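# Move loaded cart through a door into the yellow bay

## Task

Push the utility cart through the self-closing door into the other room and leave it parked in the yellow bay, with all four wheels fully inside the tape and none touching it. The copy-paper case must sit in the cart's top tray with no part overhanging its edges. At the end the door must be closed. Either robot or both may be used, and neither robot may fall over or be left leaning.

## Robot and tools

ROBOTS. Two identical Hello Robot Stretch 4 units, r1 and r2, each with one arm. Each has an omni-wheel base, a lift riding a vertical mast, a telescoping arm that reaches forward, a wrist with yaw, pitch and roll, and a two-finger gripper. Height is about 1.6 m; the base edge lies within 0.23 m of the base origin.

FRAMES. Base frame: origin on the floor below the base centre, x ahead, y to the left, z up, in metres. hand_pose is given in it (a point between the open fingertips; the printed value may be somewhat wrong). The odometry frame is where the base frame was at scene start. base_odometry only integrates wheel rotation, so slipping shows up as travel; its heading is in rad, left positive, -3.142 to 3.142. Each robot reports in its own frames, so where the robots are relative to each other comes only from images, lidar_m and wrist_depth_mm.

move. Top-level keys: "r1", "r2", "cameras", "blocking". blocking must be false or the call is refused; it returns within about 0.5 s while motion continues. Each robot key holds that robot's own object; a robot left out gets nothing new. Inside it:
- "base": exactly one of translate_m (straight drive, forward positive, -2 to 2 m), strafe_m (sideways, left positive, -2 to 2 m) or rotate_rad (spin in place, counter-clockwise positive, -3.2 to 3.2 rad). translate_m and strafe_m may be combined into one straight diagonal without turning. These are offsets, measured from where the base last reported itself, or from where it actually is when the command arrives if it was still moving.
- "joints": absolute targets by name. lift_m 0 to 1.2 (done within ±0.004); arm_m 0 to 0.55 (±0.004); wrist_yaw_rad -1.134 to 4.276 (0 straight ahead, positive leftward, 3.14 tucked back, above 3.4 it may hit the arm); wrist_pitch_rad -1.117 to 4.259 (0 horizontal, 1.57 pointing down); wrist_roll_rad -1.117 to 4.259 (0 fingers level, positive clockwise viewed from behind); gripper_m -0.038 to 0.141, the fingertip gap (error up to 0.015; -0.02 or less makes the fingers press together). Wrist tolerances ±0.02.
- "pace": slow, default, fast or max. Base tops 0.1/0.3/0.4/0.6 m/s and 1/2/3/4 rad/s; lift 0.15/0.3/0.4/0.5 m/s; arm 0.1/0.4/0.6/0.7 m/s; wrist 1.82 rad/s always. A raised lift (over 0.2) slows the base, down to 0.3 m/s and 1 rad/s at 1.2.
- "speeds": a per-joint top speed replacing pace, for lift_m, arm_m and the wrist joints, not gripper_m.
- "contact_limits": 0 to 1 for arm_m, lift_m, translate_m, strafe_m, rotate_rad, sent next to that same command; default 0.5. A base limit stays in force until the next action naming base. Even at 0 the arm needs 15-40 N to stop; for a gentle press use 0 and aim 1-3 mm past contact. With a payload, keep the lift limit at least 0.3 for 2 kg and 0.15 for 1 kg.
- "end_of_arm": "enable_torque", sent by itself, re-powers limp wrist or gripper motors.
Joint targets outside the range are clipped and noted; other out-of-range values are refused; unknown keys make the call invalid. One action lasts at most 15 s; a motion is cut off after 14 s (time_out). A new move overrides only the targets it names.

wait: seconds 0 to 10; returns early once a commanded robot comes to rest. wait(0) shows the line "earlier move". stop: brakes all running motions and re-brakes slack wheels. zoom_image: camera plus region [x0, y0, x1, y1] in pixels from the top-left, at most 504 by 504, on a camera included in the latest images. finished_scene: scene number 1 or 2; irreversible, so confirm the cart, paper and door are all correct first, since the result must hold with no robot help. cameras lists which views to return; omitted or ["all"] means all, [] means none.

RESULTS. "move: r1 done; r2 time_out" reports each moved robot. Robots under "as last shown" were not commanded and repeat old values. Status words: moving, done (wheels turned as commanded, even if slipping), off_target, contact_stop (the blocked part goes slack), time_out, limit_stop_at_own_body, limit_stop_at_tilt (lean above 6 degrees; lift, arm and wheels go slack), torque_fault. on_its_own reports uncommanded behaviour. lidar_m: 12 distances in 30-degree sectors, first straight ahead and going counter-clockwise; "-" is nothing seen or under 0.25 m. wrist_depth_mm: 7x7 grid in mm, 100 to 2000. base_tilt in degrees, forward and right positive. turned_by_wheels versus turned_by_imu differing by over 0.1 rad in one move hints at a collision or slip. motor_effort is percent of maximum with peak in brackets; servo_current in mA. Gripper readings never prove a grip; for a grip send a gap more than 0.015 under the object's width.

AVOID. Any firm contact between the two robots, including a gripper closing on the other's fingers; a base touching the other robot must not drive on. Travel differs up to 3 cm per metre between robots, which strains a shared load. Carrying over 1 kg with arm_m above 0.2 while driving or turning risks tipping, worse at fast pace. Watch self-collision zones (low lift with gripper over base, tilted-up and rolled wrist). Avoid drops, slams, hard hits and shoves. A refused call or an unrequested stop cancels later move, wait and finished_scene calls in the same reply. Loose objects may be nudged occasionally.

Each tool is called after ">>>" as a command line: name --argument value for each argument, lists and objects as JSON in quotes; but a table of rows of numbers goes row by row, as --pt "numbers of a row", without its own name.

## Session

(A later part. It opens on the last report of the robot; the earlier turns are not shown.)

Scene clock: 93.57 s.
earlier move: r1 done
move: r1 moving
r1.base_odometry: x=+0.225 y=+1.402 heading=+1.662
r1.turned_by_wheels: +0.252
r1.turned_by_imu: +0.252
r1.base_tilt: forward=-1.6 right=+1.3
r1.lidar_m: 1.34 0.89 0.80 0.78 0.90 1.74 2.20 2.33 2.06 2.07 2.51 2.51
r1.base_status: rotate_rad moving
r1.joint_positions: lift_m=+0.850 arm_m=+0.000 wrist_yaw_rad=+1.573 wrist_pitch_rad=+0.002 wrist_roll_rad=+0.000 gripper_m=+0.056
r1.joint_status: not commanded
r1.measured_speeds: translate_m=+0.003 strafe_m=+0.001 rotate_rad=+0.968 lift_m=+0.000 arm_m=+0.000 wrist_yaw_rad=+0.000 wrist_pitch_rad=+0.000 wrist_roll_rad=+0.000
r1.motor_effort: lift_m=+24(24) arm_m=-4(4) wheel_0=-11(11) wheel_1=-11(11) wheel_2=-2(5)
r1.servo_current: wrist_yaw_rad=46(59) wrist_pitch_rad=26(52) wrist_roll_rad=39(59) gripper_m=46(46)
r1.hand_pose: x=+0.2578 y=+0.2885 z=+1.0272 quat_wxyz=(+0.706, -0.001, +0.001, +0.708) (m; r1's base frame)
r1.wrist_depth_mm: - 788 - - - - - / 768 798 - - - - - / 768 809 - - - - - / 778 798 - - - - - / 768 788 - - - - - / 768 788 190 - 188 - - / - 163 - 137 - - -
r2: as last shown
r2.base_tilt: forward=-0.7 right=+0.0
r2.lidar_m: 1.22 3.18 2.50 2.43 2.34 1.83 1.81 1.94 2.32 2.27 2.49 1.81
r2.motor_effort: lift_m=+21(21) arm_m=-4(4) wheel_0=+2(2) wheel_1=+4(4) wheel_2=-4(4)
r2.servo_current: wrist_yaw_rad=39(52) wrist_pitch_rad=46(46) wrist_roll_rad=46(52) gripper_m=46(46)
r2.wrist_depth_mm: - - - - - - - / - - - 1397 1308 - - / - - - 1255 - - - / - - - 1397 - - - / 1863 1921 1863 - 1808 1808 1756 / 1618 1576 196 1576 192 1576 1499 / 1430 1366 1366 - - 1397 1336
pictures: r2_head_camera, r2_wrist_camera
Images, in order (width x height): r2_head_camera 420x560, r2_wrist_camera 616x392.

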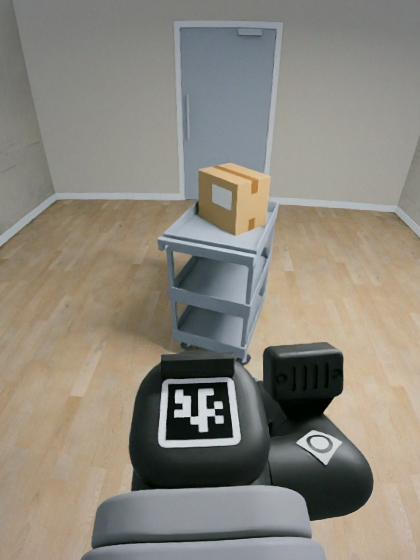

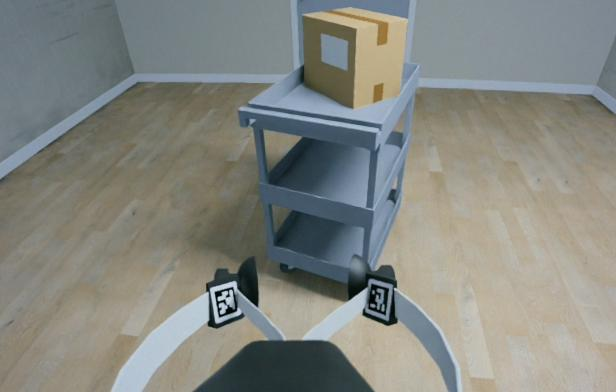

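>>> move --r1 '{"joints":{"wrist_yaw_rad":0.0}}' --r2 '{"joints":{"lift_m":0.75,"wrist_pitch_rad":0,"wrist_roll_rad":0}}' --blocking false --cameras '[]'

>>> wait --seconds 2.5 --cameras '["r1_head_left_camera","r1_head_camera","r1_wrist_camera","r2_head_camera","r2_wrist_camera"]'

Scene clock: 105.97 s.
earlier move: r1 done
move: r1 moving; r2 moving
r1.base_odometry: x=+0.225 y=+1.402 heading=+2.980
r1.turned_by_wheels: +1.318
r1.turned_by_imu: +1.325
r1.base_tilt: forward=-1.6 right=+1.3
r1.lidar_m: 0.81 0.79 1.14 2.17 2.32 2.10 2.05 2.20 2.59 2.31 1.01 0.84
r1.base_status: done
r1.joint_positions: lift_m=+0.850 arm_m=+0.000 wrist_yaw_rad=+0.983 wrist_pitch_rad=+0.002 wrist_roll_rad=+0.000 gripper_m=+0.056
r1.joint_status: wrist_yaw_rad moving
r1.measured_speeds: translate_m=+0.000 strafe_m=+0.000 rotate_rad=+0.000 lift_m=+0.000 arm_m=+0.000 wrist_yaw_rad=-1.820 wrist_pitch_rad=+0.000 wrist_roll_rad=+0.000
r1.motor_effort: lift_m=+24(24) arm_m=-4(4) wheel_0=-4(4) wheel_1=-1(2) wheel_2=+0(0)
r1.servo_current: wrist_yaw_rad=72(98) wrist_pitch_rad=39(46) wrist_roll_rad=59(65) gripper_m=46(46)
r1.hand_pose: x=+0.4035 y=+0.1916 z=+1.0272 quat_wxyz=(+0.882, +0.000, +0.001, +0.472) (m; r1's base frame)
r1.wrist_depth_mm: - - - - - - 492 / - - - - - - 496 / - - - - - - 500 / - - - - - - 496 / - - - - - - 500 / - - 193 - 187 - 500 / - 151 - 137 - - 500
r2.base_odometry: x=-0.162 y=-0.366 heading=-1.988
r2.turned_by_wheels: +0.000
r2.turned_by_imu: +0.001
r2.base_tilt: forward=-0.7 right=+0.0
r2.lidar_m: 1.20 3.16 2.44 2.44 2.31 1.82 1.78 1.98 2.31 2.27 2.48 1.79
r2.base_status: not commanded
r2.joint_positions: lift_m=+1.112 arm_m=+0.000 wrist_yaw_rad=+0.003 wrist_pitch_rad=+0.079 wrist_roll_rad=+0.000 gripper_m=+0.056
r2.joint_status: lift_m moving; wrist_pitch_rad moving; wrist_roll_rad moving
r2.measured_speeds: translate_m=+0.000 strafe_m=+0.000 rotate_rad=+0.000 lift_m=-0.146 arm_m=+0.000 wrist_yaw_rad=+0.000 wrist_pitch_rad=-1.094 wrist_roll_rad=+0.000
r2.motor_effort: lift_m=+13(20) arm_m=-4(4) wheel_0=+2(2) wheel_1=+3(4) wheel_2=-4(4)
r2.servo_current: wrist_yaw_rad=46(65) wrist_pitch_rad=104(163) wrist_roll_rad=39(72) gripper_m=52(52)
r2.hand_pose: x=+0.4587 y=-0.0866 z=+1.2678 quat_wxyz=(+0.999, +0.000, +0.040, +0.001) (m; r2's base frame)
r2.wrist_depth_mm: - - - - - - - / - - - - - - - / - - - - - - - / - - - - - - - / - - - 1537 1366 - - / - - 196 1138 188 - - / - - - - - - -
pictures: none
No camera images: "cameras" was empty.

Scene clock: 106.97 s.
earlier move: r1 done; r2 moving
r1.base_odometry: x=+0.225 y=+1.402 heading=+2.980
r1.turned_by_wheels: +0.000
r1.turned_by_imu: +0.000
r1.base_tilt: forward=-1.6 right=+1.3
r1.lidar_m: 0.80 0.80 1.14 2.16 2.32 2.08 2.04 2.18 2.58 2.29 1.00 0.83
r1.base_status: done
r1.joint_positions: lift_m=+0.850 arm_m=+0.000 wrist_yaw_rad=+0.003 wrist_pitch_rad=+0.002 wrist_roll_rad=+0.000 gripper_m=+0.056
r1.joint_status: all done
r1.measured_speeds: all 0
r1.motor_effort: lift_m=+24(24) arm_m=-4(4) wheel_0=-4(4) wheel_1=-2(2) wheel_2=+0(0)
r1.servo_current: wrist_yaw_rad=20(98) wrist_pitch_rad=39(46) wrist_roll_rad=59(65) gripper_m=39(52)
r1.hand_pose: x=+0.4596 y=-0.0866 z=+1.0272 quat_wxyz=(+1.000, +0.000, +0.001, +0.001) (m; r1's base frame)
r1.wrist_depth_mm: 569 - - - - - - / 574 - - - - - - / 574 - - - - - - / 574 - - - - - - / 580 - - - - - - / 585 - 190 - 187 - - / 585 140 - 137 - - -
r2.base_odometry: x=-0.162 y=-0.366 heading=-1.988
r2.turned_by_wheels: +0.000
r2.turned_by_imu: +0.000
r2.base_tilt: forward=-0.7 right=+0.1
r2.lidar_m: 1.23 3.18 2.50 2.45 2.33 1.85 1.80 1.98 2.33 2.27 2.48 3.71
r2.base_status: not commanded
r2.joint_positions: lift_m=+0.854 arm_m=+0.000 wrist_yaw_rad=+0.003 wrist_pitch_rad=+0.008 wrist_roll_rad=+0.000 gripper_m=+0.056
r2.joint_status: lift_m moving; wrist_pitch_rad moving; wrist_roll_rad moving
r2.measured_speeds: translate_m=+0.000 strafe_m=+0.000 rotate_rad=+0.000 lift_m=-0.254 arm_m=+0.000 wrist_yaw_rad=+0.000 wrist_pitch_rad=+0.000 wrist_roll_rad=+0.000
r2.motor_effort: lift_m=+13(20) arm_m=-4(4) wheel_0=+2(2) wheel_1=+3(4) wheel_2=-4(4)
r2.servo_current: wrist_yaw_rad=39(65) wrist_pitch_rad=59(163) wrist_roll_rad=52(78) gripper_m=46(52)
r2.hand_pose: x=+0.4596 y=-0.0866 z=+1.0296 quat_wxyz=(+1.000, +0.000, +0.004, +0.001) (m; r2's base frame)
r2.wrist_depth_mm: - - - - - - - / - - - - - - - / - - - - - - - / - - - - - - - / - - - 1464 1336 - - / - - 196 1576 189 - - / - - - - - - -
wait: 1.00 of 2.5 s (r1 has come to rest)
pictures: r1_head_camera, r1_head_left_camera, r1_wrist_camera, r2_head_camera, r2_wrist_camera
Images, in order (width x height): r1_head_camera 420x560, r1_head_left_camera 420x672, r1_wrist_camera 616x392, r2_head_camera 420x560, r2_wrist_camera 616x392.

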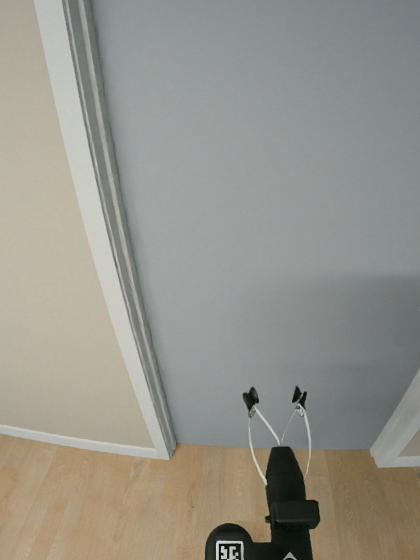

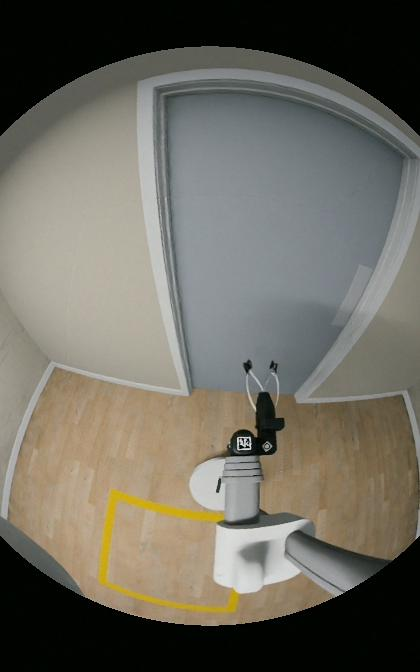

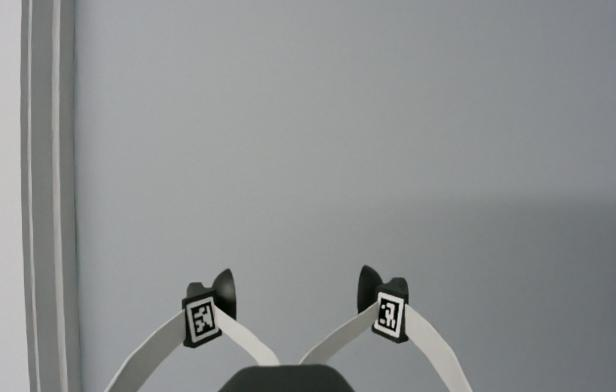

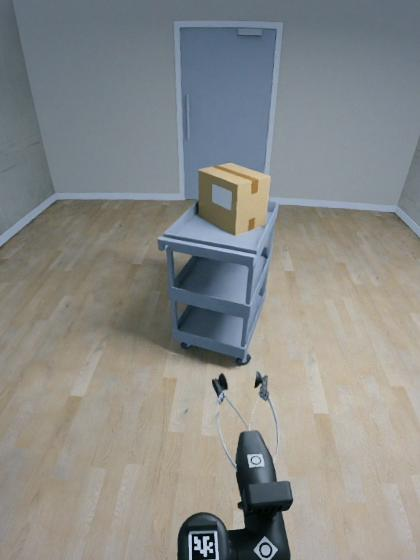

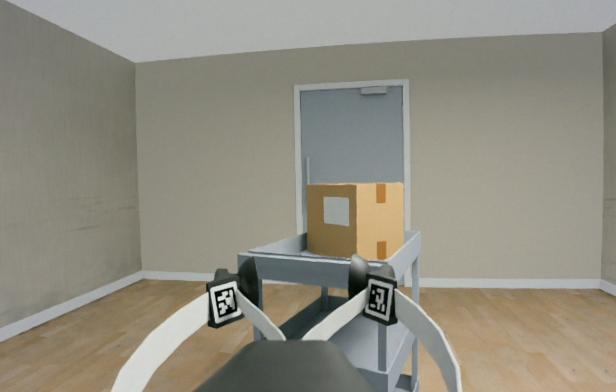

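>>> move --r1 '{"base":{"strafe_m":-0.12}}' --r2 '{"joints":{"wrist_roll_rad":1.57,"lift_m":0.72}}' --blocking false --cameras '[]'

>>> wait --seconds 2.5 --cameras '[]'

>>> wait --seconds 0.5 --cameras '["r1_head_right_camera","r2_head_left_camera","r2_wrist_camera"]'

Scene clock: 113.80 s.
earlier move: r2 done
move: r1 moving; r2 moving
r1.base_odometry: x=+0.231 y=+1.438 heading=+2.980
r1.turned_by_wheels: +0.000
r1.turned_by_imu: -0.001
r1.base_tilt: forward=-1.6 right=+1.3
r1.lidar_m: 0.78 0.81 1.14 2.19 2.36 2.10 2.05 2.19 2.56 2.29 0.97 0.84
r1.base_status: strafe_m moving
r1.joint_positions: lift_m=+0.850 arm_m=+0.000 wrist_yaw_rad=+0.003 wrist_pitch_rad=+0.002 wrist_roll_rad=+0.000 gripper_m=+0.056
r1.joint_status: not commanded
r1.measured_speeds: translate_m=+0.001 strafe_m=-0.141 rotate_rad=-0.004 lift_m=+0.000 arm_m=+0.000 wrist_yaw_rad=+0.000 wrist_pitch_rad=+0.000 wrist_roll_rad=+0.000
r1.motor_effort: lift_m=+24(24) arm_m=-4(4) wheel_0=+11(11) wheel_1=-9(10) wheel_2=-1(2)
r1.servo_current: wrist_yaw_rad=33(65) wrist_pitch_rad=46(46) wrist_roll_rad=52(59) gripper_m=46(46)
r1.hand_pose: x=+0.4596 y=-0.0866 z=+1.0272 quat_wxyz=(+1.000, +0.000, +0.001, +0.001) (m; r1's base frame)
r1.wrist_depth_mm: 580 - - - - - 569 / 580 - - - - - 564 / 580 - - - - - - / 580 - - - - - - / 580 - - - - - - / 585 - 190 - 187 - - / 591 141 - 137 - - -
r2.base_odometry: x=-0.162 y=-0.366 heading=-1.988
r2.turned_by_wheels: +0.000
r2.turned_by_imu: +0.001
r2.base_tilt: forward=-0.6 right=+0.1
r2.lidar_m: 1.21 3.16 2.48 2.44 2.30 1.85 1.81 1.95 2.31 2.27 2.48 1.79
r2.base_status: not commanded
r2.joint_positions: lift_m=+0.723 arm_m=+0.000 wrist_yaw_rad=+0.003 wrist_pitch_rad=+0.008 wrist_roll_rad=+0.589 gripper_m=+0.056
r2.joint_status: lift_m moving; wrist_roll_rad moving; the others done
r2.measured_speeds: translate_m=+0.000 strafe_m=+0.000 rotate_rad=+0.000 lift_m=-0.044 arm_m=+0.000 wrist_yaw_rad=+0.000 wrist_pitch_rad=+0.000 wrist_roll_rad=+1.820
r2.motor_effort: lift_m=+11(17) arm_m=-4(4) wheel_0=+1(2) wheel_1=+4(4) wheel_2=-4(4)
r2.servo_current: wrist_yaw_rad=59(65) wrist_pitch_rad=52(52) wrist_roll_rad=98(117) gripper_m=52(59)
r2.hand_pose: x=+0.4596 y=-0.0866 z=+0.8988 quat_wxyz=(+0.957, +0.290, +0.004, +0.000) (m; r2's base frame)
r2.wrist_depth_mm: - - - - - - - / - - - - - - - / - - - - - - - / - - - 1430 1366 - - / - - - - 1576 - 1808 / - - 196 1205 187 1618 1430 / - - - - - - 1182
pictures: none
No camera images: "cameras" was empty.

Scene clock: 114.80 s.
earlier move: r1 moving; r2 done
r1.base_odometry: x=+0.245 y=+1.520 heading=+2.980
r1.turned_by_wheels: +0.000
r1.turned_by_imu: -0.001
r1.base_tilt: forward=-1.6 right=+1.3
r1.lidar_m: 0.80 0.84 1.17 2.29 2.45 2.10 2.03 2.20 2.46 2.29 0.98 0.82
r1.base_status: strafe_m moving
r1.joint_positions: lift_m=+0.850 arm_m=+0.000 wrist_yaw_rad=+0.003 wrist_pitch_rad=+0.002 wrist_roll_rad=+0.000 gripper_m=+0.056
r1.joint_status: not commanded
r1.measured_speeds: all 0
r1.motor_effort: lift_m=+24(24) arm_m=-4(4) wheel_0=+1(11) wheel_1=-1(10) wheel_2=+0(2)
r1.servo_current: wrist_yaw_rad=59(65) wrist_pitch_rad=33(46) wrist_roll_rad=39(65) gripper_m=39(46)
r1.hand_pose: x=+0.4596 y=-0.0866 z=+1.0272 quat_wxyz=(+1.000, +0.000, +0.001, +0.001) (m; r1's base frame)
r1.wrist_depth_mm: - - - - - - 564 / - - - - - - 564 / - - - - - - 569 / - - - - - - 564 / - - - - - - 569 / - - 190 - 188 - - / - 140 - 137 - - -
r2.base_odometry: x=-0.162 y=-0.366 heading=-1.988
r2.turned_by_wheels: +0.000
r2.turned_by_imu: +0.000
r2.base_tilt: forward=-0.7 right=+0.1
r2.lidar_m: 1.22 3.16 2.49 2.43 2.31 1.85 1.82 1.95 2.31 2.28 2.45 1.78
r2.base_status: not commanded
r2.joint_positions: lift_m=+0.720 arm_m=+0.000 wrist_yaw_rad=+0.003 wrist_pitch_rad=+0.008 wrist_roll_rad=+1.568 gripper_m=+0.056
r2.joint_status: all done
r2.measured_speeds: all 0
r2.motor_effort: lift_m=+14(17) arm_m=-4(4) wheel_0=+2(2) wheel_1=+4(4) wheel_2=-4(5)
r2.servo_current: wrist_yaw_rad=39(65) wrist_pitch_rad=52(59) wrist_roll_rad=52(117) gripper_m=46(59)
r2.hand_pose: x=+0.4596 y=-0.0866 z=+0.8962 quat_wxyz=(+0.708, +0.706, +0.004, -0.002) (m; r2's base frame)
r2.wrist_depth_mm: - - - - - 1756 1205 / - - - - - 1661 1205 / - - - 1336 1464 1255 1118 / - - - 1336 1708 - 1118 / - - - - - 1921 1182 / - - 195 - 191 1618 1229 / - - - - - 1921 1229
wait: 1.00 of 2.5 s (r2 has come to rest)
pictures: none
No camera images: "cameras" was empty.

Scene clock: 114.87 s.
earlier move: r1 done
r1.base_odometry: x=+0.245 y=+1.520 heading=+2.980
r1.turned_by_wheels: +0.000
r1.turned_by_imu: +0.000
r1.base_tilt: forward=-1.6 right=+1.3
r1.lidar_m: 0.80 0.84 1.12 2.30 2.44 2.07 2.05 2.21 2.48 2.28 0.95 0.82
r1.base_status: done
r1.joint_positions: lift_m=+0.850 arm_m=+0.000 wrist_yaw_rad=+0.003 wrist_pitch_rad=+0.002 wrist_roll_rad=+0.000 gripper_m=+0.056
r1.joint_status: not commanded
r1.measured_speeds: all 0
r1.motor_effort: lift_m=+24(24) arm_m=-4(4) wheel_0=-1(11) wheel_1=-1(10) wheel_2=+0(2)
r1.servo_current: wrist_yaw_rad=39(65) wrist_pitch_rad=46(46) wrist_roll_rad=46(65) gripper_m=39(46)
r1.hand_pose: x=+0.4596 y=-0.0866 z=+1.0272 quat_wxyz=(+1.000, +0.000, +0.001, +0.001) (m; r1's base frame)
r1.wrist_depth_mm: - - - - - - 574 / - - - - - - 564 / - - - - - - 564 / - - - - - - 569 / - - - - - - 564 / - - 190 - 187 - - / - 141 - 137 - - -
r2.base_odometry: x=-0.162 y=-0.366 heading=-1.988
r2.turned_by_wheels: +0.000
r2.turned_by_imu: +0.000
r2.base_tilt: forward=-0.7 right=+0.0
r2.lidar_m: 1.20 3.17 2.49 2.44 2.32 1.86 1.82 1.98 2.30 2.28 2.46 3.73
r2.base_status: not commanded
r2.joint_positions: lift_m=+0.720 arm_m=+0.000 wrist_yaw_rad=+0.003 wrist_pitch_rad=+0.008 wrist_roll_rad=+1.568 gripper_m=+0.056
r2.joint_status: all done
r2.measured_speeds: all 0
r2.motor_effort: lift_m=+14(17) arm_m=-4(4) wheel_0=+2(2) wheel_1=+4(4) wheel_2=-4(5)
r2.servo_current: wrist_yaw_rad=39(65) wrist_pitch_rad=52(59) wrist_roll_rad=52(117) gripper_m=46(59)
r2.hand_pose: x=+0.4596 y=-0.0866 z=+0.8962 quat_wxyz=(+0.708, +0.706, +0.004, -0.002) (m; r2's base frame)
r2.wrist_depth_mm: - - - - - 1756 1229 / - - - - - 1618 1229 / - - - 1281 1464 1255 1138 / - - - 1308 1618 - 1138 / - - - - - 1921 1205 / - - 195 - 191 1708 1255 / - - - - - 1921 1229
wait: 0.07 of 0.5 s (r1 has come to rest)
pictures: r1_head_right_camera, r2_head_left_camera, r2_wrist_camera
Images, in order (width x height): r1_head_right_camera 420x672, r2_head_left_camera 420x672, r2_wrist_camera 616x392.

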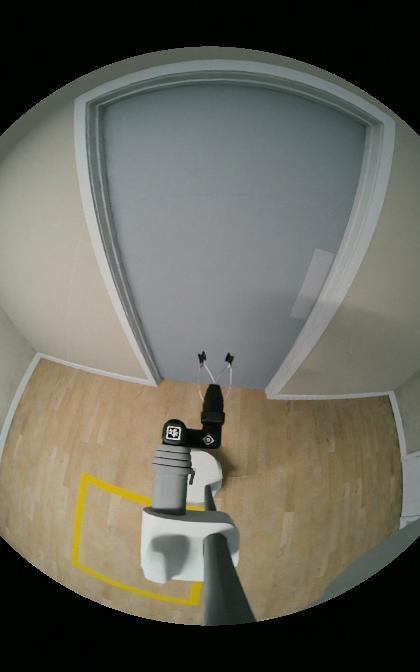

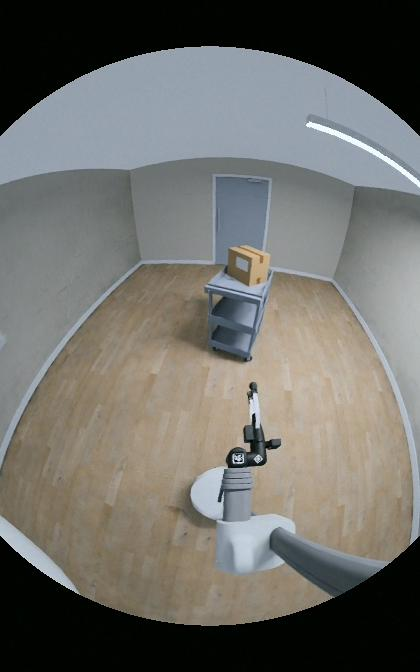

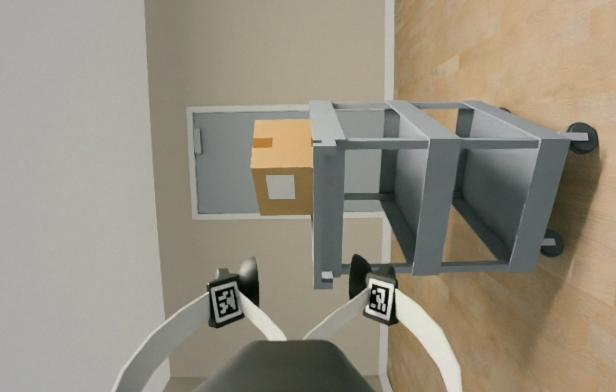

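>>> move --r2 '{"base":{"translate_m":0.45},"joints":{"lift_m":0.67,"gripper_m":0.12,"arm_m":0.1}}' --blocking false --cameras '[]'

>>> wait --seconds 3 --cameras '[]'

>>> wait --seconds 0.3 --cameras '["r2_head_camera","r2_head_left_camera","r2_wrist_camera"]'

>>> zoom_image --camera "r2_head_camera" --region '[120, 200, 330, 480]'

Scene clock: 126.67 s.
move: r2 moving
r1: as last shown
r1.lidar_m: 0.81 0.85 1.12 2.29 2.44 2.09 2.05 2.18 2.45 2.28 0.99 0.83
r1.motor_effort: lift_m=+24(24) arm_m=-4(4) wheel_0=-1(1) wheel_1=-1(1) wheel_2=+0(0)
r1.servo_current: wrist_yaw_rad=52(65) wrist_pitch_rad=39(46) wrist_roll_rad=52(52) gripper_m=39(46)
r1.wrist_depth_mm: - - - - - - 564 / - - - - - - 564 / - - - - - - 564 / - - - - - - 564 / - - - - - - 574 / - - 190 - 187 - - / - 141 - 137 - - -
r2.base_odometry: x=-0.175 y=-0.394 heading=-1.988
r2.turned_by_wheels: +0.000
r2.turned_by_imu: +0.000
r2.base_tilt: forward=-0.7 right=+0.1
r2.lidar_m: 1.17 3.18 2.52 2.42 2.37 1.87 1.84 2.00 2.30 2.27 2.48 1.66
r2.base_status: translate_m moving
r2.joint_positions: lift_m=+0.685 arm_m=+0.051 wrist_yaw_rad=+0.003 wrist_pitch_rad=+0.007 wrist_roll_rad=+1.568 gripper_m=+0.075
r2.joint_status: lift_m moving; arm_m moving; gripper_m moving
r2.measured_speeds: translate_m=+0.123 strafe_m=+0.002 rotate_rad=-0.003 lift_m=-0.099 arm_m=+0.195 wrist_yaw_rad=+0.000 wrist_pitch_rad=+0.000 wrist_roll_rad=+0.001
r2.motor_effort: lift_m=+13(15) arm_m=+6(11) wheel_0=+9(9) wheel_1=+8(8) wheel_2=-11(14)
r2.servo_current: wrist_yaw_rad=39(52) wrist_pitch_rad=52(52) wrist_roll_rad=46(59) gripper_m=104(104)
r2.hand_pose: x=+0.5100 y=-0.0867 z=+0.8611 quat_wxyz=(+0.708, +0.706, +0.004, -0.002) (m; r2's base frame)
r2.wrist_depth_mm: - - - - - 1661 1182 / - - - - - 1708 1182 / - - - 1255 1537 1430 1078 / - - - 1255 1576 - 1060 / - - - - 1366 1863 1138 / - - 191 - 189 1661 1182 / - - - - - 1708 1205
pictures: none
No camera images: "cameras" was empty.

Scene clock: 129.17 s.
earlier move: r2 done
r1.base_odometry: x=+0.245 y=+1.520 heading=+2.980
r1.turned_by_wheels: +0.000
r1.turned_by_imu: +0.000
r1.base_tilt: forward=-1.6 right=+1.3
r1.lidar_m: 0.79 0.84 1.13 2.28 2.44 2.10 2.03 2.23 2.48 2.25 0.94 0.81
r1.base_status: not commanded
r1.joint_positions: lift_m=+0.850 arm_m=+0.000 wrist_yaw_rad=+0.003 wrist_pitch_rad=+0.002 wrist_roll_rad=+0.000 gripper_m=+0.056
r1.joint_status: not commanded
r1.measured_speeds: all 0
r1.motor_effort: lift_m=+24(24) arm_m=-4(4) wheel_0=+0(1) wheel_1=-1(1) wheel_2=+0(0)
r1.servo_current: wrist_yaw_rad=39(72) wrist_pitch_rad=46(52) wrist_roll_rad=39(72) gripper_m=39(52)
r1.hand_pose: x=+0.4596 y=-0.0866 z=+1.0272 quat_wxyz=(+1.000, +0.000, +0.001, +0.001) (m; r1's base frame)
r1.wrist_depth_mm: - - - - - - 564 / - - - - - - 569 / - - - - - - 564 / - - - - - - 564 / - - - - - - 569 / - - 190 - 187 - - / - 141 - 136 - - -
r2.base_odometry: x=-0.344 y=-0.777 heading=-1.988
r2.turned_by_wheels: +0.000
r2.turned_by_imu: +0.001
r2.base_tilt: forward=-0.7 right=+0.0
r2.lidar_m: 0.78 3.10 2.47 2.38 2.63 2.30 2.24 2.46 2.36 2.32 2.54 0.78
r2.base_status: done
r2.joint_positions: lift_m=+0.670 arm_m=+0.100 wrist_yaw_rad=+0.003 wrist_pitch_rad=+0.007 wrist_roll_rad=+1.568 gripper_m=+0.120
r2.joint_status: all done
r2.measured_speeds: all 0
r2.motor_effort: lift_m=+14(17) arm_m=+7(11) wheel_0=+2(13) wheel_1=+2(9) wheel_2=-2(14)
r2.servo_current: wrist_yaw_rad=52(65) wrist_pitch_rad=52(59) wrist_roll_rad=52(65) gripper_m=52(117)
r2.hand_pose: x=+0.5593 y=-0.0867 z=+0.8464 quat_wxyz=(+0.708, +0.706, +0.004, -0.002) (m; r2's base frame)
r2.wrist_depth_mm: - - - - - 1661 1118 / - - - 469 - - 469 / - - 741 484 - - 492 / - - 878 517 - 525 525 / - - - 569 - 569 - / - - 198 585 196 597 1182 / - - - - - 1661 1182
wait: 2.50 of 3 s (r2 has come to rest)
pictures: none
No camera images: "cameras" was empty.

Scene clock: 129.47 s.
r1.base_odometry: x=+0.245 y=+1.520 heading=+2.980
r1.turned_by_wheels: +0.000
r1.turned_by_imu: +0.000
r1.base_tilt: forward=-1.6 right=+1.3
r1.lidar_m: 0.80 0.84 1.13 2.30 2.46 2.11 2.05 2.22 2.47 2.31 0.98 0.82
r1.base_status: not commanded
r1.joint_positions: lift_m=+0.850 arm_m=+0.000 wrist_yaw_rad=+0.003 wrist_pitch_rad=+0.002 wrist_roll_rad=+0.000 gripper_m=+0.056
r1.joint_status: not commanded
r1.measured_speeds: all 0
r1.motor_effort: lift_m=+24(24) arm_m=-4(4) wheel_0=-1(1) wheel_1=-1(1) wheel_2=+0(0)
r1.servo_current: wrist_yaw_rad=65(72) wrist_pitch_rad=46(52) wrist_roll_rad=52(72) gripper_m=46(52)
r1.hand_pose: x=+0.4596 y=-0.0866 z=+1.0272 quat_wxyz=(+1.000, +0.000, +0.001, +0.001) (m; r1's base frame)
r1.wrist_depth_mm: - - - - - - 564 / - - - - - - 564 / - - - - - - 564 / - - - - - - 569 / - - - - - - 564 / - - 190 - 187 - - / - 141 - 137 - - -
r2.base_odometry: x=-0.344 y=-0.777 heading=-1.988
r2.turned_by_wheels: +0.000
r2.turned_by_imu: +0.000
r2.base_tilt: forward=-0.7 right=+0.1
r2.lidar_m: 0.78 3.12 2.45 2.37 2.64 2.29 2.26 2.47 2.34 2.31 2.54 0.77
r2.base_status: done
r2.joint_positions: lift_m=+0.670 arm_m=+0.100 wrist_yaw_rad=+0.003 wrist_pitch_rad=+0.007 wrist_roll_rad=+1.568 gripper_m=+0.120
r2.joint_status: all done
r2.measured_speeds: all 0
r2.motor_effort: lift_m=+14(17) arm_m=+7(11) wheel_0=+3(13) wheel_1=+2(9) wheel_2=-2(14)
r2.servo_current: wrist_yaw_rad=52(65) wrist_pitch_rad=46(59) wrist_roll_rad=52(65) gripper_m=46(117)
r2.hand_pose: x=+0.5593 y=-0.0867 z=+0.8464 quat_wxyz=(+0.708, +0.706, +0.004, -0.002) (m; r2's base frame)
r2.wrist_depth_mm: - - - - - 1618 1160 / - - - 473 - - 469 / - - 750 480 - - 492 / - - 878 512 - 521 521 / - - - 574 - 564 - / - - 198 585 196 603 1182 / - - - - - 1708 1160
wait: 0.30 s; at rest by 0.27 s
pictures: r2_head_camera, r2_head_left_camera, r2_wrist_camera
Images, in order (width x height): r2_head_camera 420x560, r2_head_left_camera 420x672, r2_wrist_camera 616x392.

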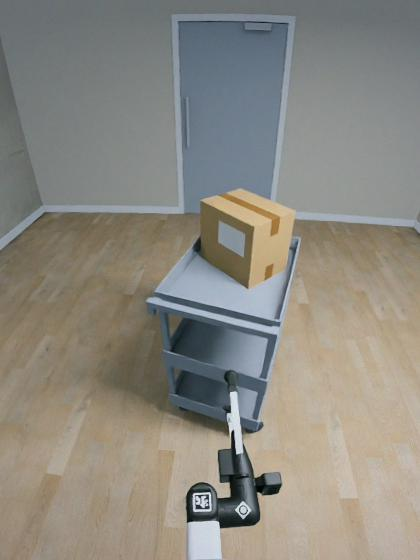

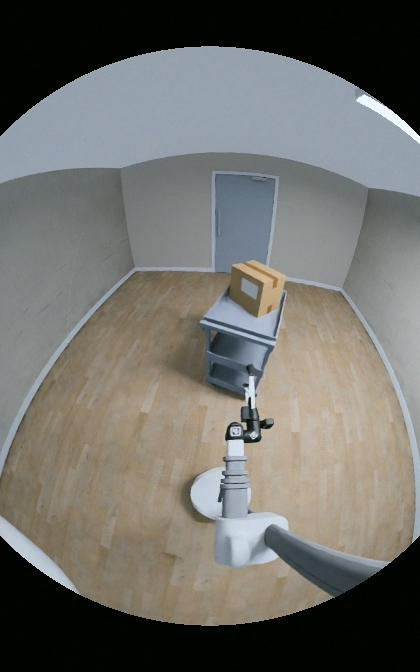

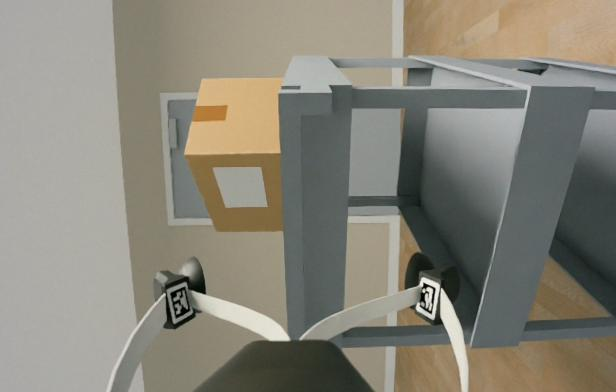

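Scaled by 1.800 from the camera's 420x560 image, which has a finer 1200x1600 frame.

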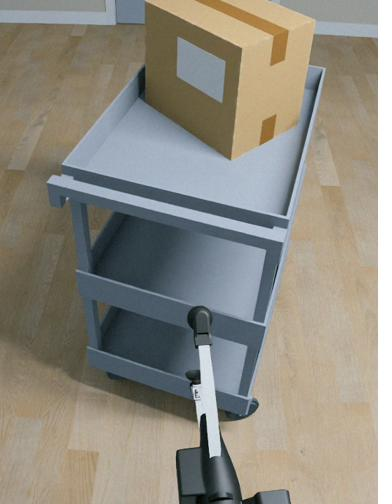

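>>> move --r2 '{"base":{"translate_m":0.2,"strafe_m":0.23},"joints":{"lift_m":0.66,"arm_m":0.06}}' --blocking false --cameras '[]'

>>> wait --seconds 3 --cameras '[]'

>>> move --r2 '{"base":{"rotate_rad":-0.4}}' --blocking false --cameras '[]'

>>> wait --seconds 2 --cameras '[]'

>>> wait --seconds 0.3 --cameras '["r2_head_camera","r2_wrist_camera"]'

>>> zoom_image --camera "r2_head_camera" --region '[120, 200, 330, 480]'

Scene clock: 160.57 s.
move: r2 moving
r1: as last shown
r1.lidar_m: 0.79 0.83 1.12 2.29 2.45 2.11 2.05 2.20 2.47 2.28 0.97 0.82
r1.servo_current: wrist_yaw_rad=52(65) wrist_pitch_rad=46(46) wrist_roll_rad=46(65) gripper_m=39(52)
r1.wrist_depth_mm: - - - - - - 559 / - - - - - - 564 / - - - - - - 559 / - - - - - - 564 / - - - - - - 569 / - - 190 - 188 - - / - 140 - 137 - - -
r2.base_odometry: x=-0.331 y=-0.806 heading=-1.988
r2.turned_by_wheels: +0.000
r2.turned_by_imu: +0.000
r2.base_tilt: forward=-0.6 right=+0.1
r2.lidar_m: 0.77 3.07 2.42 2.37 2.60 2.30 2.25 2.50 2.39 2.36 2.56 0.77
r2.base_status: translate_m moving; strafe_m moving
r2.joint_positions: lift_m=+0.660 arm_m=+0.064 wrist_yaw_rad=+0.003 wrist_pitch_rad=+0.007 wrist_roll_rad=+1.568 gripper_m=+0.120
r2.joint_status: lift_m moving; arm_m moving
r2.measured_speeds: translate_m=+0.081 strafe_m=+0.095 rotate_rad=-0.004 lift_m=+0.000 arm_m=-0.059 wrist_yaw_rad=+0.000 wrist_pitch_rad=+0.000 wrist_roll_rad=+0.000
r2.motor_effort: lift_m=+15(16) arm_m=-7(11) wheel_0=-5(9) wheel_1=+12(12) wheel_2=-9(10)
r2.servo_current: wrist_yaw_rad=39(52) wrist_pitch_rad=39(52) wrist_roll_rad=59(59) gripper_m=59(59)
r2.hand_pose: x=+0.5231 y=-0.0867 z=+0.8364 quat_wxyz=(+0.708, +0.706, +0.004, -0.002) (m; r2's base frame)
r2.wrist_depth_mm: - - - - - 1661 1118 / - - - 484 - 496 488 / - - 759 512 - 512 512 / - - 904 544 - 549 - / - - - 574 - 597 - / - - 199 615 196 634 1160 / - - - - - 1661 1138
pictures: none
No camera images: "cameras" was empty.

Scene clock: 162.53 s.
earlier move: r2 done
r1.base_odometry: x=+0.245 y=+1.520 heading=+2.980
r1.turned_by_wheels: +0.000
r1.turned_by_imu: +0.000
r1.base_tilt: forward=-1.5 right=+1.3
r1.lidar_m: 0.80 0.83 1.13 2.30 2.46 2.10 2.03 2.23 2.47 2.30 0.96 0.83
r1.base_status: not commanded
r1.joint_positions: lift_m=+0.850 arm_m=+0.000 wrist_yaw_rad=+0.003 wrist_pitch_rad=+0.002 wrist_roll_rad=+0.000 gripper_m=+0.056
r1.joint_status: not commanded
r1.measured_speeds: all 0
r1.motor_effort: lift_m=+24(24) arm_m=-4(4) wheel_0=-1(1) wheel_1=-1(1) wheel_2=+0(0)
r1.servo_current: wrist_yaw_rad=59(72) wrist_pitch_rad=39(52) wrist_roll_rad=52(65) gripper_m=46(52)
r1.hand_pose: x=+0.4596 y=-0.0866 z=+1.0272 quat_wxyz=(+1.000, +0.000, +0.001, +0.001) (m; r1's base frame)
r1.wrist_depth_mm: - - - - - - 564 / - - - - - - 564 / - - - - - - 569 / - - - - - - 569 / - - - - - - 564 / - - 190 - 187 - - / - 141 - 137 - - -
r2.base_odometry: x=-0.215 y=-1.053 heading=-1.988
r2.turned_by_wheels: +0.000
r2.turned_by_imu: +0.001
r2.base_tilt: forward=-0.7 right=+0.0
r2.lidar_m: 0.68 2.78 2.21 2.15 2.32 2.47 2.41 2.66 2.63 2.58 2.81 0.67
r2.base_status: done
r2.joint_positions: lift_m=+0.660 arm_m=+0.060 wrist_yaw_rad=+0.003 wrist_pitch_rad=+0.007 wrist_roll_rad=+1.568 gripper_m=+0.120
r2.joint_status: all done
r2.measured_speeds: all 0
r2.motor_effort: lift_m=+15(16) arm_m=-7(11) wheel_0=-2(11) wheel_1=+2(12) wheel_2=-4(11)
r2.servo_current: wrist_yaw_rad=52(59) wrist_pitch_rad=52(59) wrist_roll_rad=52(65) gripper_m=52(59)
r2.hand_pose: x=+0.5197 y=-0.0867 z=+0.8363 quat_wxyz=(+0.708, +0.706, +0.004, -0.002) (m; r2's base frame)
r2.wrist_depth_mm: - - 603 375 - - - / - - 691 402 - - 410 / - - - 424 - - 430 / - - - 455 - 488 462 / - - - - - 1576 1160 / - - 199 - 215 1430 1160 / - - - - - 1661 1160
wait: 1.97 of 3 s (r2 has come to rest)
pictures: none
No camera images: "cameras" was empty.

Scene clock: 163.03 s.
move: r2 moving
r1: as last shown
r1.base_tilt: forward=-1.6 right=+1.3
r1.lidar_m: 0.79 0.85 1.15 2.30 2.43 2.09 2.05 2.21 2.49 2.29 0.99 0.83
r1.servo_current: wrist_yaw_rad=39(65) wrist_pitch_rad=46(46) wrist_roll_rad=46(65) gripper_m=46(46)
r1.wrist_depth_mm: - - - - - - 569 / - - - - - - 564 / - - - - - - 569 / - - - - - - 564 / - - - - - - 569 / - - 190 - 187 - - / - 140 - 137 - - -
r2.base_odometry: x=-0.215 y=-1.053 heading=-2.234
r2.turned_by_wheels: -0.246
r2.turned_by_imu: -0.239
r2.base_tilt: forward=-0.7 right=+0.0
r2.lidar_m: 0.66 3.43 2.36 2.16 2.17 2.66 2.43 2.47 2.82 2.57 2.61 0.69
r2.base_status: rotate_rad moving
r2.joint_positions: lift_m=+0.660 arm_m=+0.060 wrist_yaw_rad=+0.003 wrist_pitch_rad=+0.007 wrist_roll_rad=+1.568 gripper_m=+0.120
r2.joint_status: not commanded
r2.measured_speeds: translate_m=+0.002 strafe_m=+0.002 rotate_rad=-0.835 lift_m=+0.000 arm_m=+0.000 wrist_yaw_rad=+0.000 wrist_pitch_rad=+0.000 wrist_roll_rad=+0.000
r2.motor_effort: lift_m=+15(15) arm_m=-7(7) wheel_0=+5(9) wheel_1=+6(9) wheel_2=+8(10)
r2.servo_current: wrist_yaw_rad=52(52) wrist_pitch_rad=52(59) wrist_roll_rad=52(59) gripper_m=46(52)
r2.hand_pose: x=+0.5197 y=-0.0867 z=+0.8363 quat_wxyz=(+0.708, +0.706, +0.004, -0.002) (m; r2's base frame)
r2.wrist_depth_mm: - - - 397 - 654 404 / - - 732 410 - - 418 / - - 647 421 - - 427 / - - 750 436 - - 445 / - - - 449 - - 455 / - - 199 462 200 480 477 / - - - - - 1661 1098
pictures: none
No camera images: "cameras" was empty.

Scene clock: 163.73 s.
earlier move: r2 done
r1.base_odometry: x=+0.245 y=+1.520 heading=+2.980
r1.turned_by_wheels: +0.000
r1.turned_by_imu: +0.000
r1.base_tilt: forward=-1.6 right=+1.3
r1.lidar_m: 0.79 0.85 1.14 2.30 2.47 2.10 2.04 2.20 2.48 2.31 0.98 0.83
r1.base_status: not commanded
r1.joint_positions: lift_m=+0.850 arm_m=+0.000 wrist_yaw_rad=+0.003 wrist_pitch_rad=+0.002 wrist_roll_rad=+0.000 gripper_m=+0.056
r1.joint_status: not commanded
r1.measured_speeds: all 0
r1.motor_effort: lift_m=+24(24) arm_m=-4(4) wheel_0=+0(1) wheel_1=-1(1) wheel_2=+0(0)
r1.servo_current: wrist_yaw_rad=52(65) wrist_pitch_rad=39(52) wrist_roll_rad=59(65) gripper_m=46(46)
r1.hand_pose: x=+0.4596 y=-0.0866 z=+1.0272 quat_wxyz=(+1.000, +0.000, +0.001, +0.001) (m; r1's base frame)
r1.wrist_depth_mm: - - - - - - 564 / - - - - - - 569 / - - - - - - 564 / - - - - - - 564 / - - - - - - 569 / - - 190 - 188 - - / - 140 - 137 - - -
r2.base_odometry: x=-0.215 y=-1.053 heading=-2.388
r2.turned_by_wheels: -0.154
r2.turned_by_imu: -0.150
r2.base_tilt: forward=-0.7 right=+0.1
r2.lidar_m: 0.67 0.72 2.55 2.16 2.16 2.49 2.42 2.41 2.80 2.57 2.59 0.71
r2.base_status: done
r2.joint_positions: lift_m=+0.660 arm_m=+0.060 wrist_yaw_rad=+0.002 wrist_pitch_rad=+0.007 wrist_roll_rad=+1.568 gripper_m=+0.120
r2.joint_status: not commanded
r2.measured_speeds: all 0
r2.motor_effort: lift_m=+14(15) arm_m=-7(7) wheel_0=+2(9) wheel_1=+1(9) wheel_2=+4(10)
r2.servo_current: wrist_yaw_rad=46(52) wrist_pitch_rad=52(59) wrist_roll_rad=52(59) gripper_m=52(52)
r2.hand_pose: x=+0.5197 y=-0.0867 z=+0.8363 quat_wxyz=(+0.708, +0.706, +0.003, -0.002) (m; r2's base frame)
r2.wrist_depth_mm: - - - - - 1661 1138 / - - - - - 1618 1138 / - - - 392 - 1537 455 / - - 759 452 - - 452 / - - 683 449 - - 452 / - - 200 449 198 - 459 / - - - - - - 459
wait: 0.70 of 2 s (r2 has come to rest)
pictures: none
No camera images: "cameras" was empty.

Scene clock: 164.03 s.
r1.base_odometry: x=+0.245 y=+1.520 heading=+2.980
r1.turned_by_wheels: +0.000
r1.turned_by_imu: +0.000
r1.base_tilt: forward=-1.6 right=+1.3
r1.lidar_m: 0.80 0.86 1.12 2.29 2.44 2.08 2.06 2.19 2.47 2.31 0.97 0.82
r1.base_status: not commanded
r1.joint_positions: lift_m=+0.850 arm_m=+0.000 wrist_yaw_rad=+0.003 wrist_pitch_rad=+0.002 wrist_roll_rad=+0.000 gripper_m=+0.056
r1.joint_status: not commanded
r1.measured_speeds: all 0
r1.motor_effort: lift_m=+24(24) arm_m=-4(4) wheel_0=-1(1) wheel_1=-1(1) wheel_2=+0(0)
r1.servo_current: wrist_yaw_rad=39(65) wrist_pitch_rad=46(52) wrist_roll_rad=46(65) gripper_m=33(46)
r1.hand_pose: x=+0.4596 y=-0.0866 z=+1.0272 quat_wxyz=(+1.000, +0.000, +0.001, +0.001) (m; r1's base frame)
r1.wrist_depth_mm: - - - - - - 564 / - - - - - - 569 / - - - - - - 564 / - - - - - - 564 / - - - - - - 569 / - - 190 - 187 - - / - 141 - 137 - - -
r2.base_odometry: x=-0.215 y=-1.053 heading=-2.388
r2.turned_by_wheels: +0.000
r2.turned_by_imu: +0.000
r2.base_tilt: forward=-0.7 right=+0.1
r2.lidar_m: 0.66 0.71 2.56 2.16 2.15 2.51 2.44 2.40 2.82 2.58 2.58 0.73
r2.base_status: done
r2.joint_positions: lift_m=+0.660 arm_m=+0.060 wrist_yaw_rad=+0.002 wrist_pitch_rad=+0.007 wrist_roll_rad=+1.568 gripper_m=+0.120
r2.joint_status: not commanded
r2.measured_speeds: all 0
r2.motor_effort: lift_m=+14(15) arm_m=-7(7) wheel_0=+2(9) wheel_1=+1(9) wheel_2=+4(10)
r2.servo_current: wrist_yaw_rad=39(52) wrist_pitch_rad=46(59) wrist_roll_rad=46(59) gripper_m=52(52)
r2.hand_pose: x=+0.5197 y=-0.0867 z=+0.8363 quat_wxyz=(+0.708, +0.706, +0.003, -0.002) (m; r2's base frame)
r2.wrist_depth_mm: - - - - - 1661 1138 / - - - - - 1661 1118 / - - - 389 - 1537 452 / - - 768 452 - - 452 / - - 683 452 - - 459 / - - 200 452 198 - 459 / - - - - - - 459
wait: 0.30 s; at rest by 0.27 s
pictures: r2_head_camera, r2_wrist_camera
Images, in order (width x height): r2_head_camera 420x560, r2_wrist_camera 616x392.

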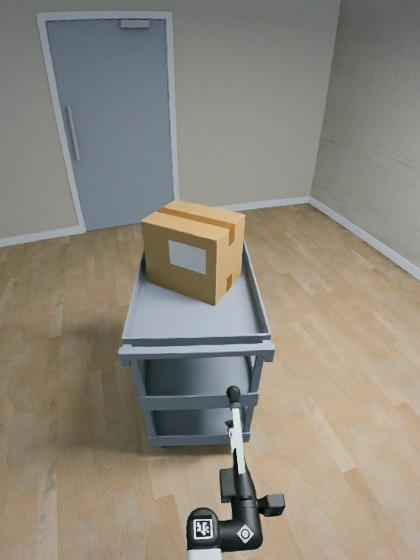

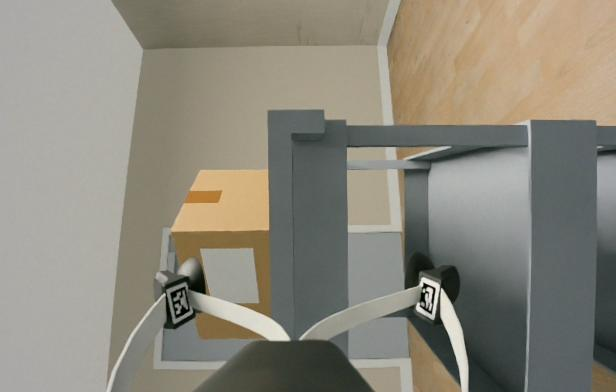

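Scaled by 1.800 from the camera's 420x560 image, which has a finer 1200x1600 frame.

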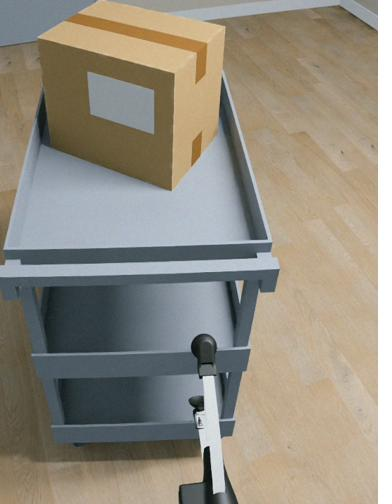

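>>> move --r2 '{"base":{"strafe_m":0.12,"translate_m":0.1},"joints":{"lift_m":0.688}}' --blocking false --cameras '[]'

>>> wait --seconds 2 --cameras '[]'

>>> wait --seconds 0.3 --cameras '["r2_head_camera","r2_wrist_camera"]'

>>> zoom_image --camera "r2_wrist_camera" --region '[140, 50, 480, 390]'

Scene clock: 177.57 s.
move: r2 moving
r1: as last shown
r1.base_tilt: forward=-1.6 right=+1.2
r1.lidar_m: 0.80 0.81 1.11 2.27 2.44 2.09 2.03 2.23 2.47 2.26 0.97 0.81
r1.servo_current: wrist_yaw_rad=52(72) wrist_pitch_rad=39(46) wrist_roll_rad=33(59) gripper_m=46(46)
r1.wrist_depth_mm: - - - - - - 569 / - - - - - - 574 / - - - - - - 559 / - - - - - - 569 / - - - - - - 569 / - - 190 - 187 - - / - 140 - 136 - - -
r2.base_odometry: x=-0.214 y=-1.084 heading=-2.388
r2.turned_by_wheels: +0.000
r2.turned_by_imu: +0.000
r2.base_tilt: forward=-0.7 right=+0.1
r2.lidar_m: 0.66 0.71 2.52 2.16 2.14 2.48 2.46 2.46 2.83 2.60 2.60 0.70
r2.base_status: translate_m moving; strafe_m moving
r2.joint_positions: lift_m=+0.686 arm_m=+0.060 wrist_yaw_rad=+0.002 wrist_pitch_rad=+0.007 wrist_roll_rad=+1.568 gripper_m=+0.120
r2.joint_status: lift_m moving
r2.measured_speeds: translate_m=+0.079 strafe_m=+0.095 rotate_rad=-0.003 lift_m=+0.037 arm_m=+0.000 wrist_yaw_rad=+0.000 wrist_pitch_rad=+0.000 wrist_roll_rad=+0.000
r2.motor_effort: lift_m=+19(24) arm_m=-7(7) wheel_0=-10(10) wheel_1=+11(11) wheel_2=-9(10)
r2.servo_current: wrist_yaw_rad=52(52) wrist_pitch_rad=52(52) wrist_roll_rad=59(59) gripper_m=46(59)
r2.hand_pose: x=+0.5197 y=-0.0867 z=+0.8620 quat_wxyz=(+0.708, +0.706, +0.003, -0.002) (m; r2's base frame)
r2.wrist_depth_mm: - - - - - 1661 1182 / - - - - - 1576 1118 / - - - 433 436 436 433 / - - 723 436 - - 433 / - - 683 436 436 - 439 / - - 200 433 198 - 439 / - - - - - - -
pictures: none
No camera images: "cameras" was empty.

Scene clock: 178.93 s.
earlier move: r2 done
r1.base_odometry: x=+0.245 y=+1.520 heading=+2.980
r1.turned_by_wheels: +0.000
r1.turned_by_imu: +0.000
r1.base_tilt: forward=-1.6 right=+1.3
r1.lidar_m: 0.79 0.84 1.12 2.31 2.45 2.09 2.05 2.22 2.48 2.28 0.99 0.82
r1.base_status: not commanded
r1.joint_positions: lift_m=+0.850 arm_m=+0.000 wrist_yaw_rad=+0.003 wrist_pitch_rad=+0.002 wrist_roll_rad=+0.000 gripper_m=+0.056
r1.joint_status: not commanded
r1.measured_speeds: all 0
r1.motor_effort: lift_m=+24(24) arm_m=-4(4) wheel_0=+0(1) wheel_1=-1(1) wheel_2=+0(0)
r1.servo_current: wrist_yaw_rad=65(78) wrist_pitch_rad=39(52) wrist_roll_rad=46(65) gripper_m=33(46)
r1.hand_pose: x=+0.4596 y=-0.0866 z=+1.0272 quat_wxyz=(+1.000, +0.000, +0.001, +0.001) (m; r1's base frame)
r1.wrist_depth_mm: - - - - - - 569 / - - - - - - 569 / - - - - - - 564 / - - - - - - 564 / - - - - - - 564 / - - 190 - 187 - - / - 140 - 137 - - -
r2.base_odometry: x=-0.206 y=-1.209 heading=-2.388
r2.turned_by_wheels: +0.000
r2.turned_by_imu: +0.000
r2.base_tilt: forward=-0.6 right=+0.1
r2.lidar_m: 0.54 3.19 2.45 2.06 2.07 2.40 2.54 2.55 2.96 2.67 2.66 0.60
r2.base_status: done
r2.joint_positions: lift_m=+0.688 arm_m=+0.060 wrist_yaw_rad=+0.002 wrist_pitch_rad=+0.007 wrist_roll_rad=+1.568 gripper_m=+0.120
r2.joint_status: all done
r2.measured_speeds: all 0
r2.motor_effort: lift_m=+21(24) arm_m=-7(7) wheel_0=-3(10) wheel_1=+1(12) wheel_2=-4(12)
r2.servo_current: wrist_yaw_rad=52(59) wrist_pitch_rad=46(52) wrist_roll_rad=52(65) gripper_m=52(59)
r2.hand_pose: x=+0.5197 y=-0.0867 z=+0.8638 quat_wxyz=(+0.708, +0.706, +0.003, -0.002) (m; r2's base frame)
r2.wrist_depth_mm: - - - 347 353 1576 473 / - - - 349 347 904 - / - - 621 351 349 - - / - - 597 351 960 946 - / - - 668 353 353 - - / - - 200 294 200 - - / - - - - - 1708 484
wait: 1.37 of 2 s (r2 has come to rest)
pictures: none
No camera images: "cameras" was empty.

Scene clock: 179.23 s.
r1.base_odometry: x=+0.245 y=+1.520 heading=+2.980
r1.turned_by_wheels: +0.000
r1.turned_by_imu: +0.000
r1.base_tilt: forward=-1.6 right=+1.3
r1.lidar_m: 0.79 0.85 1.13 2.30 2.45 2.10 2.06 2.21 2.47 2.25 0.97 0.83
r1.base_status: not commanded
r1.joint_positions: lift_m=+0.850 arm_m=+0.000 wrist_yaw_rad=+0.003 wrist_pitch_rad=+0.002 wrist_roll_rad=+0.000 gripper_m=+0.056
r1.joint_status: not commanded
r1.measured_speeds: all 0
r1.motor_effort: lift_m=+24(24) arm_m=-4(4) wheel_0=+0(1) wheel_1=-1(1) wheel_2=+0(0)
r1.servo_current: wrist_yaw_rad=59(78) wrist_pitch_rad=39(52) wrist_roll_rad=59(65) gripper_m=39(46)
r1.hand_pose: x=+0.4596 y=-0.0866 z=+1.0272 quat_wxyz=(+1.000, +0.000, +0.001, +0.001) (m; r1's base frame)
r1.wrist_depth_mm: - - - - - - 564 / - - - - - - 569 / - - - - - - 564 / - - - - - - 559 / - - - - - - 569 / - - 190 - 187 - - / - 140 - 136 - - -
r2.base_odometry: x=-0.206 y=-1.209 heading=-2.388
r2.turned_by_wheels: +0.000
r2.turned_by_imu: +0.000
r2.base_tilt: forward=-0.7 right=+0.1
r2.lidar_m: 0.57 3.21 2.43 2.08 2.06 2.40 2.55 2.51 2.93 2.67 2.64 0.59
r2.base_status: done
r2.joint_positions: lift_m=+0.688 arm_m=+0.060 wrist_yaw_rad=+0.002 wrist_pitch_rad=+0.007 wrist_roll_rad=+1.568 gripper_m=+0.120
r2.joint_status: all done
r2.measured_speeds: all 0
r2.motor_effort: lift_m=+21(24) arm_m=-7(7) wheel_0=-3(10) wheel_1=+1(12) wheel_2=-4(12)
r2.servo_current: wrist_yaw_rad=39(59) wrist_pitch_rad=52(52) wrist_roll_rad=46(65) gripper_m=46(59)
r2.hand_pose: x=+0.5197 y=-0.0867 z=+0.8638 quat_wxyz=(+0.708, +0.706, +0.003, -0.002) (m; r2's base frame)
r2.wrist_depth_mm: - - - 347 353 1576 477 / - - - 349 347 904 - / - - 621 351 349 - - / - - 609 349 946 946 - / - - 668 351 351 - - / - - 200 294 200 - - / - - - - - 1708 488
wait: 0.30 s; at rest by 0.27 s
pictures: r2_head_camera, r2_wrist_camera
Images, in order (width x height): r2_head_camera 420x560, r2_wrist_camera 616x392.

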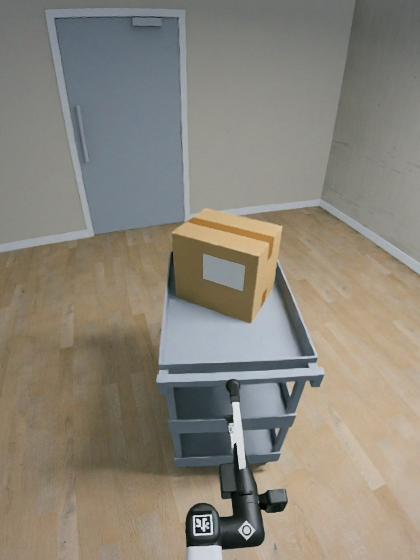

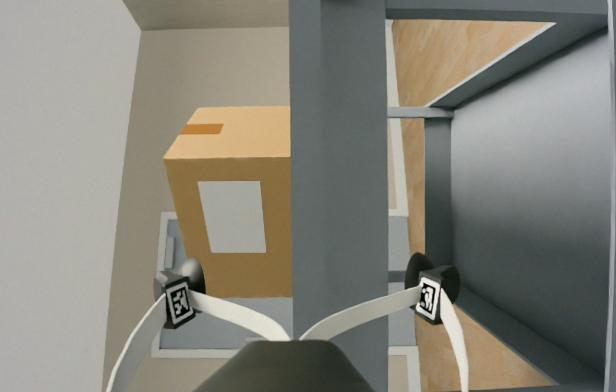

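Scaled by 1.482.

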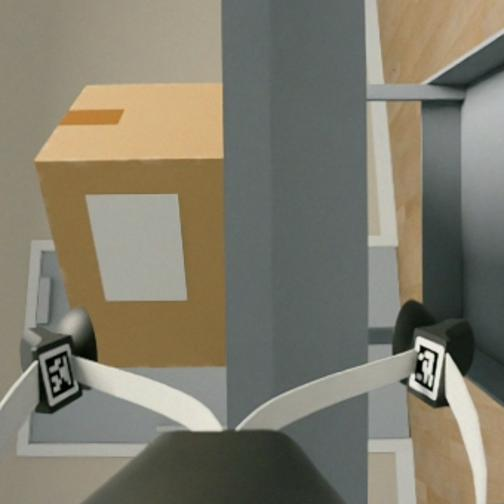

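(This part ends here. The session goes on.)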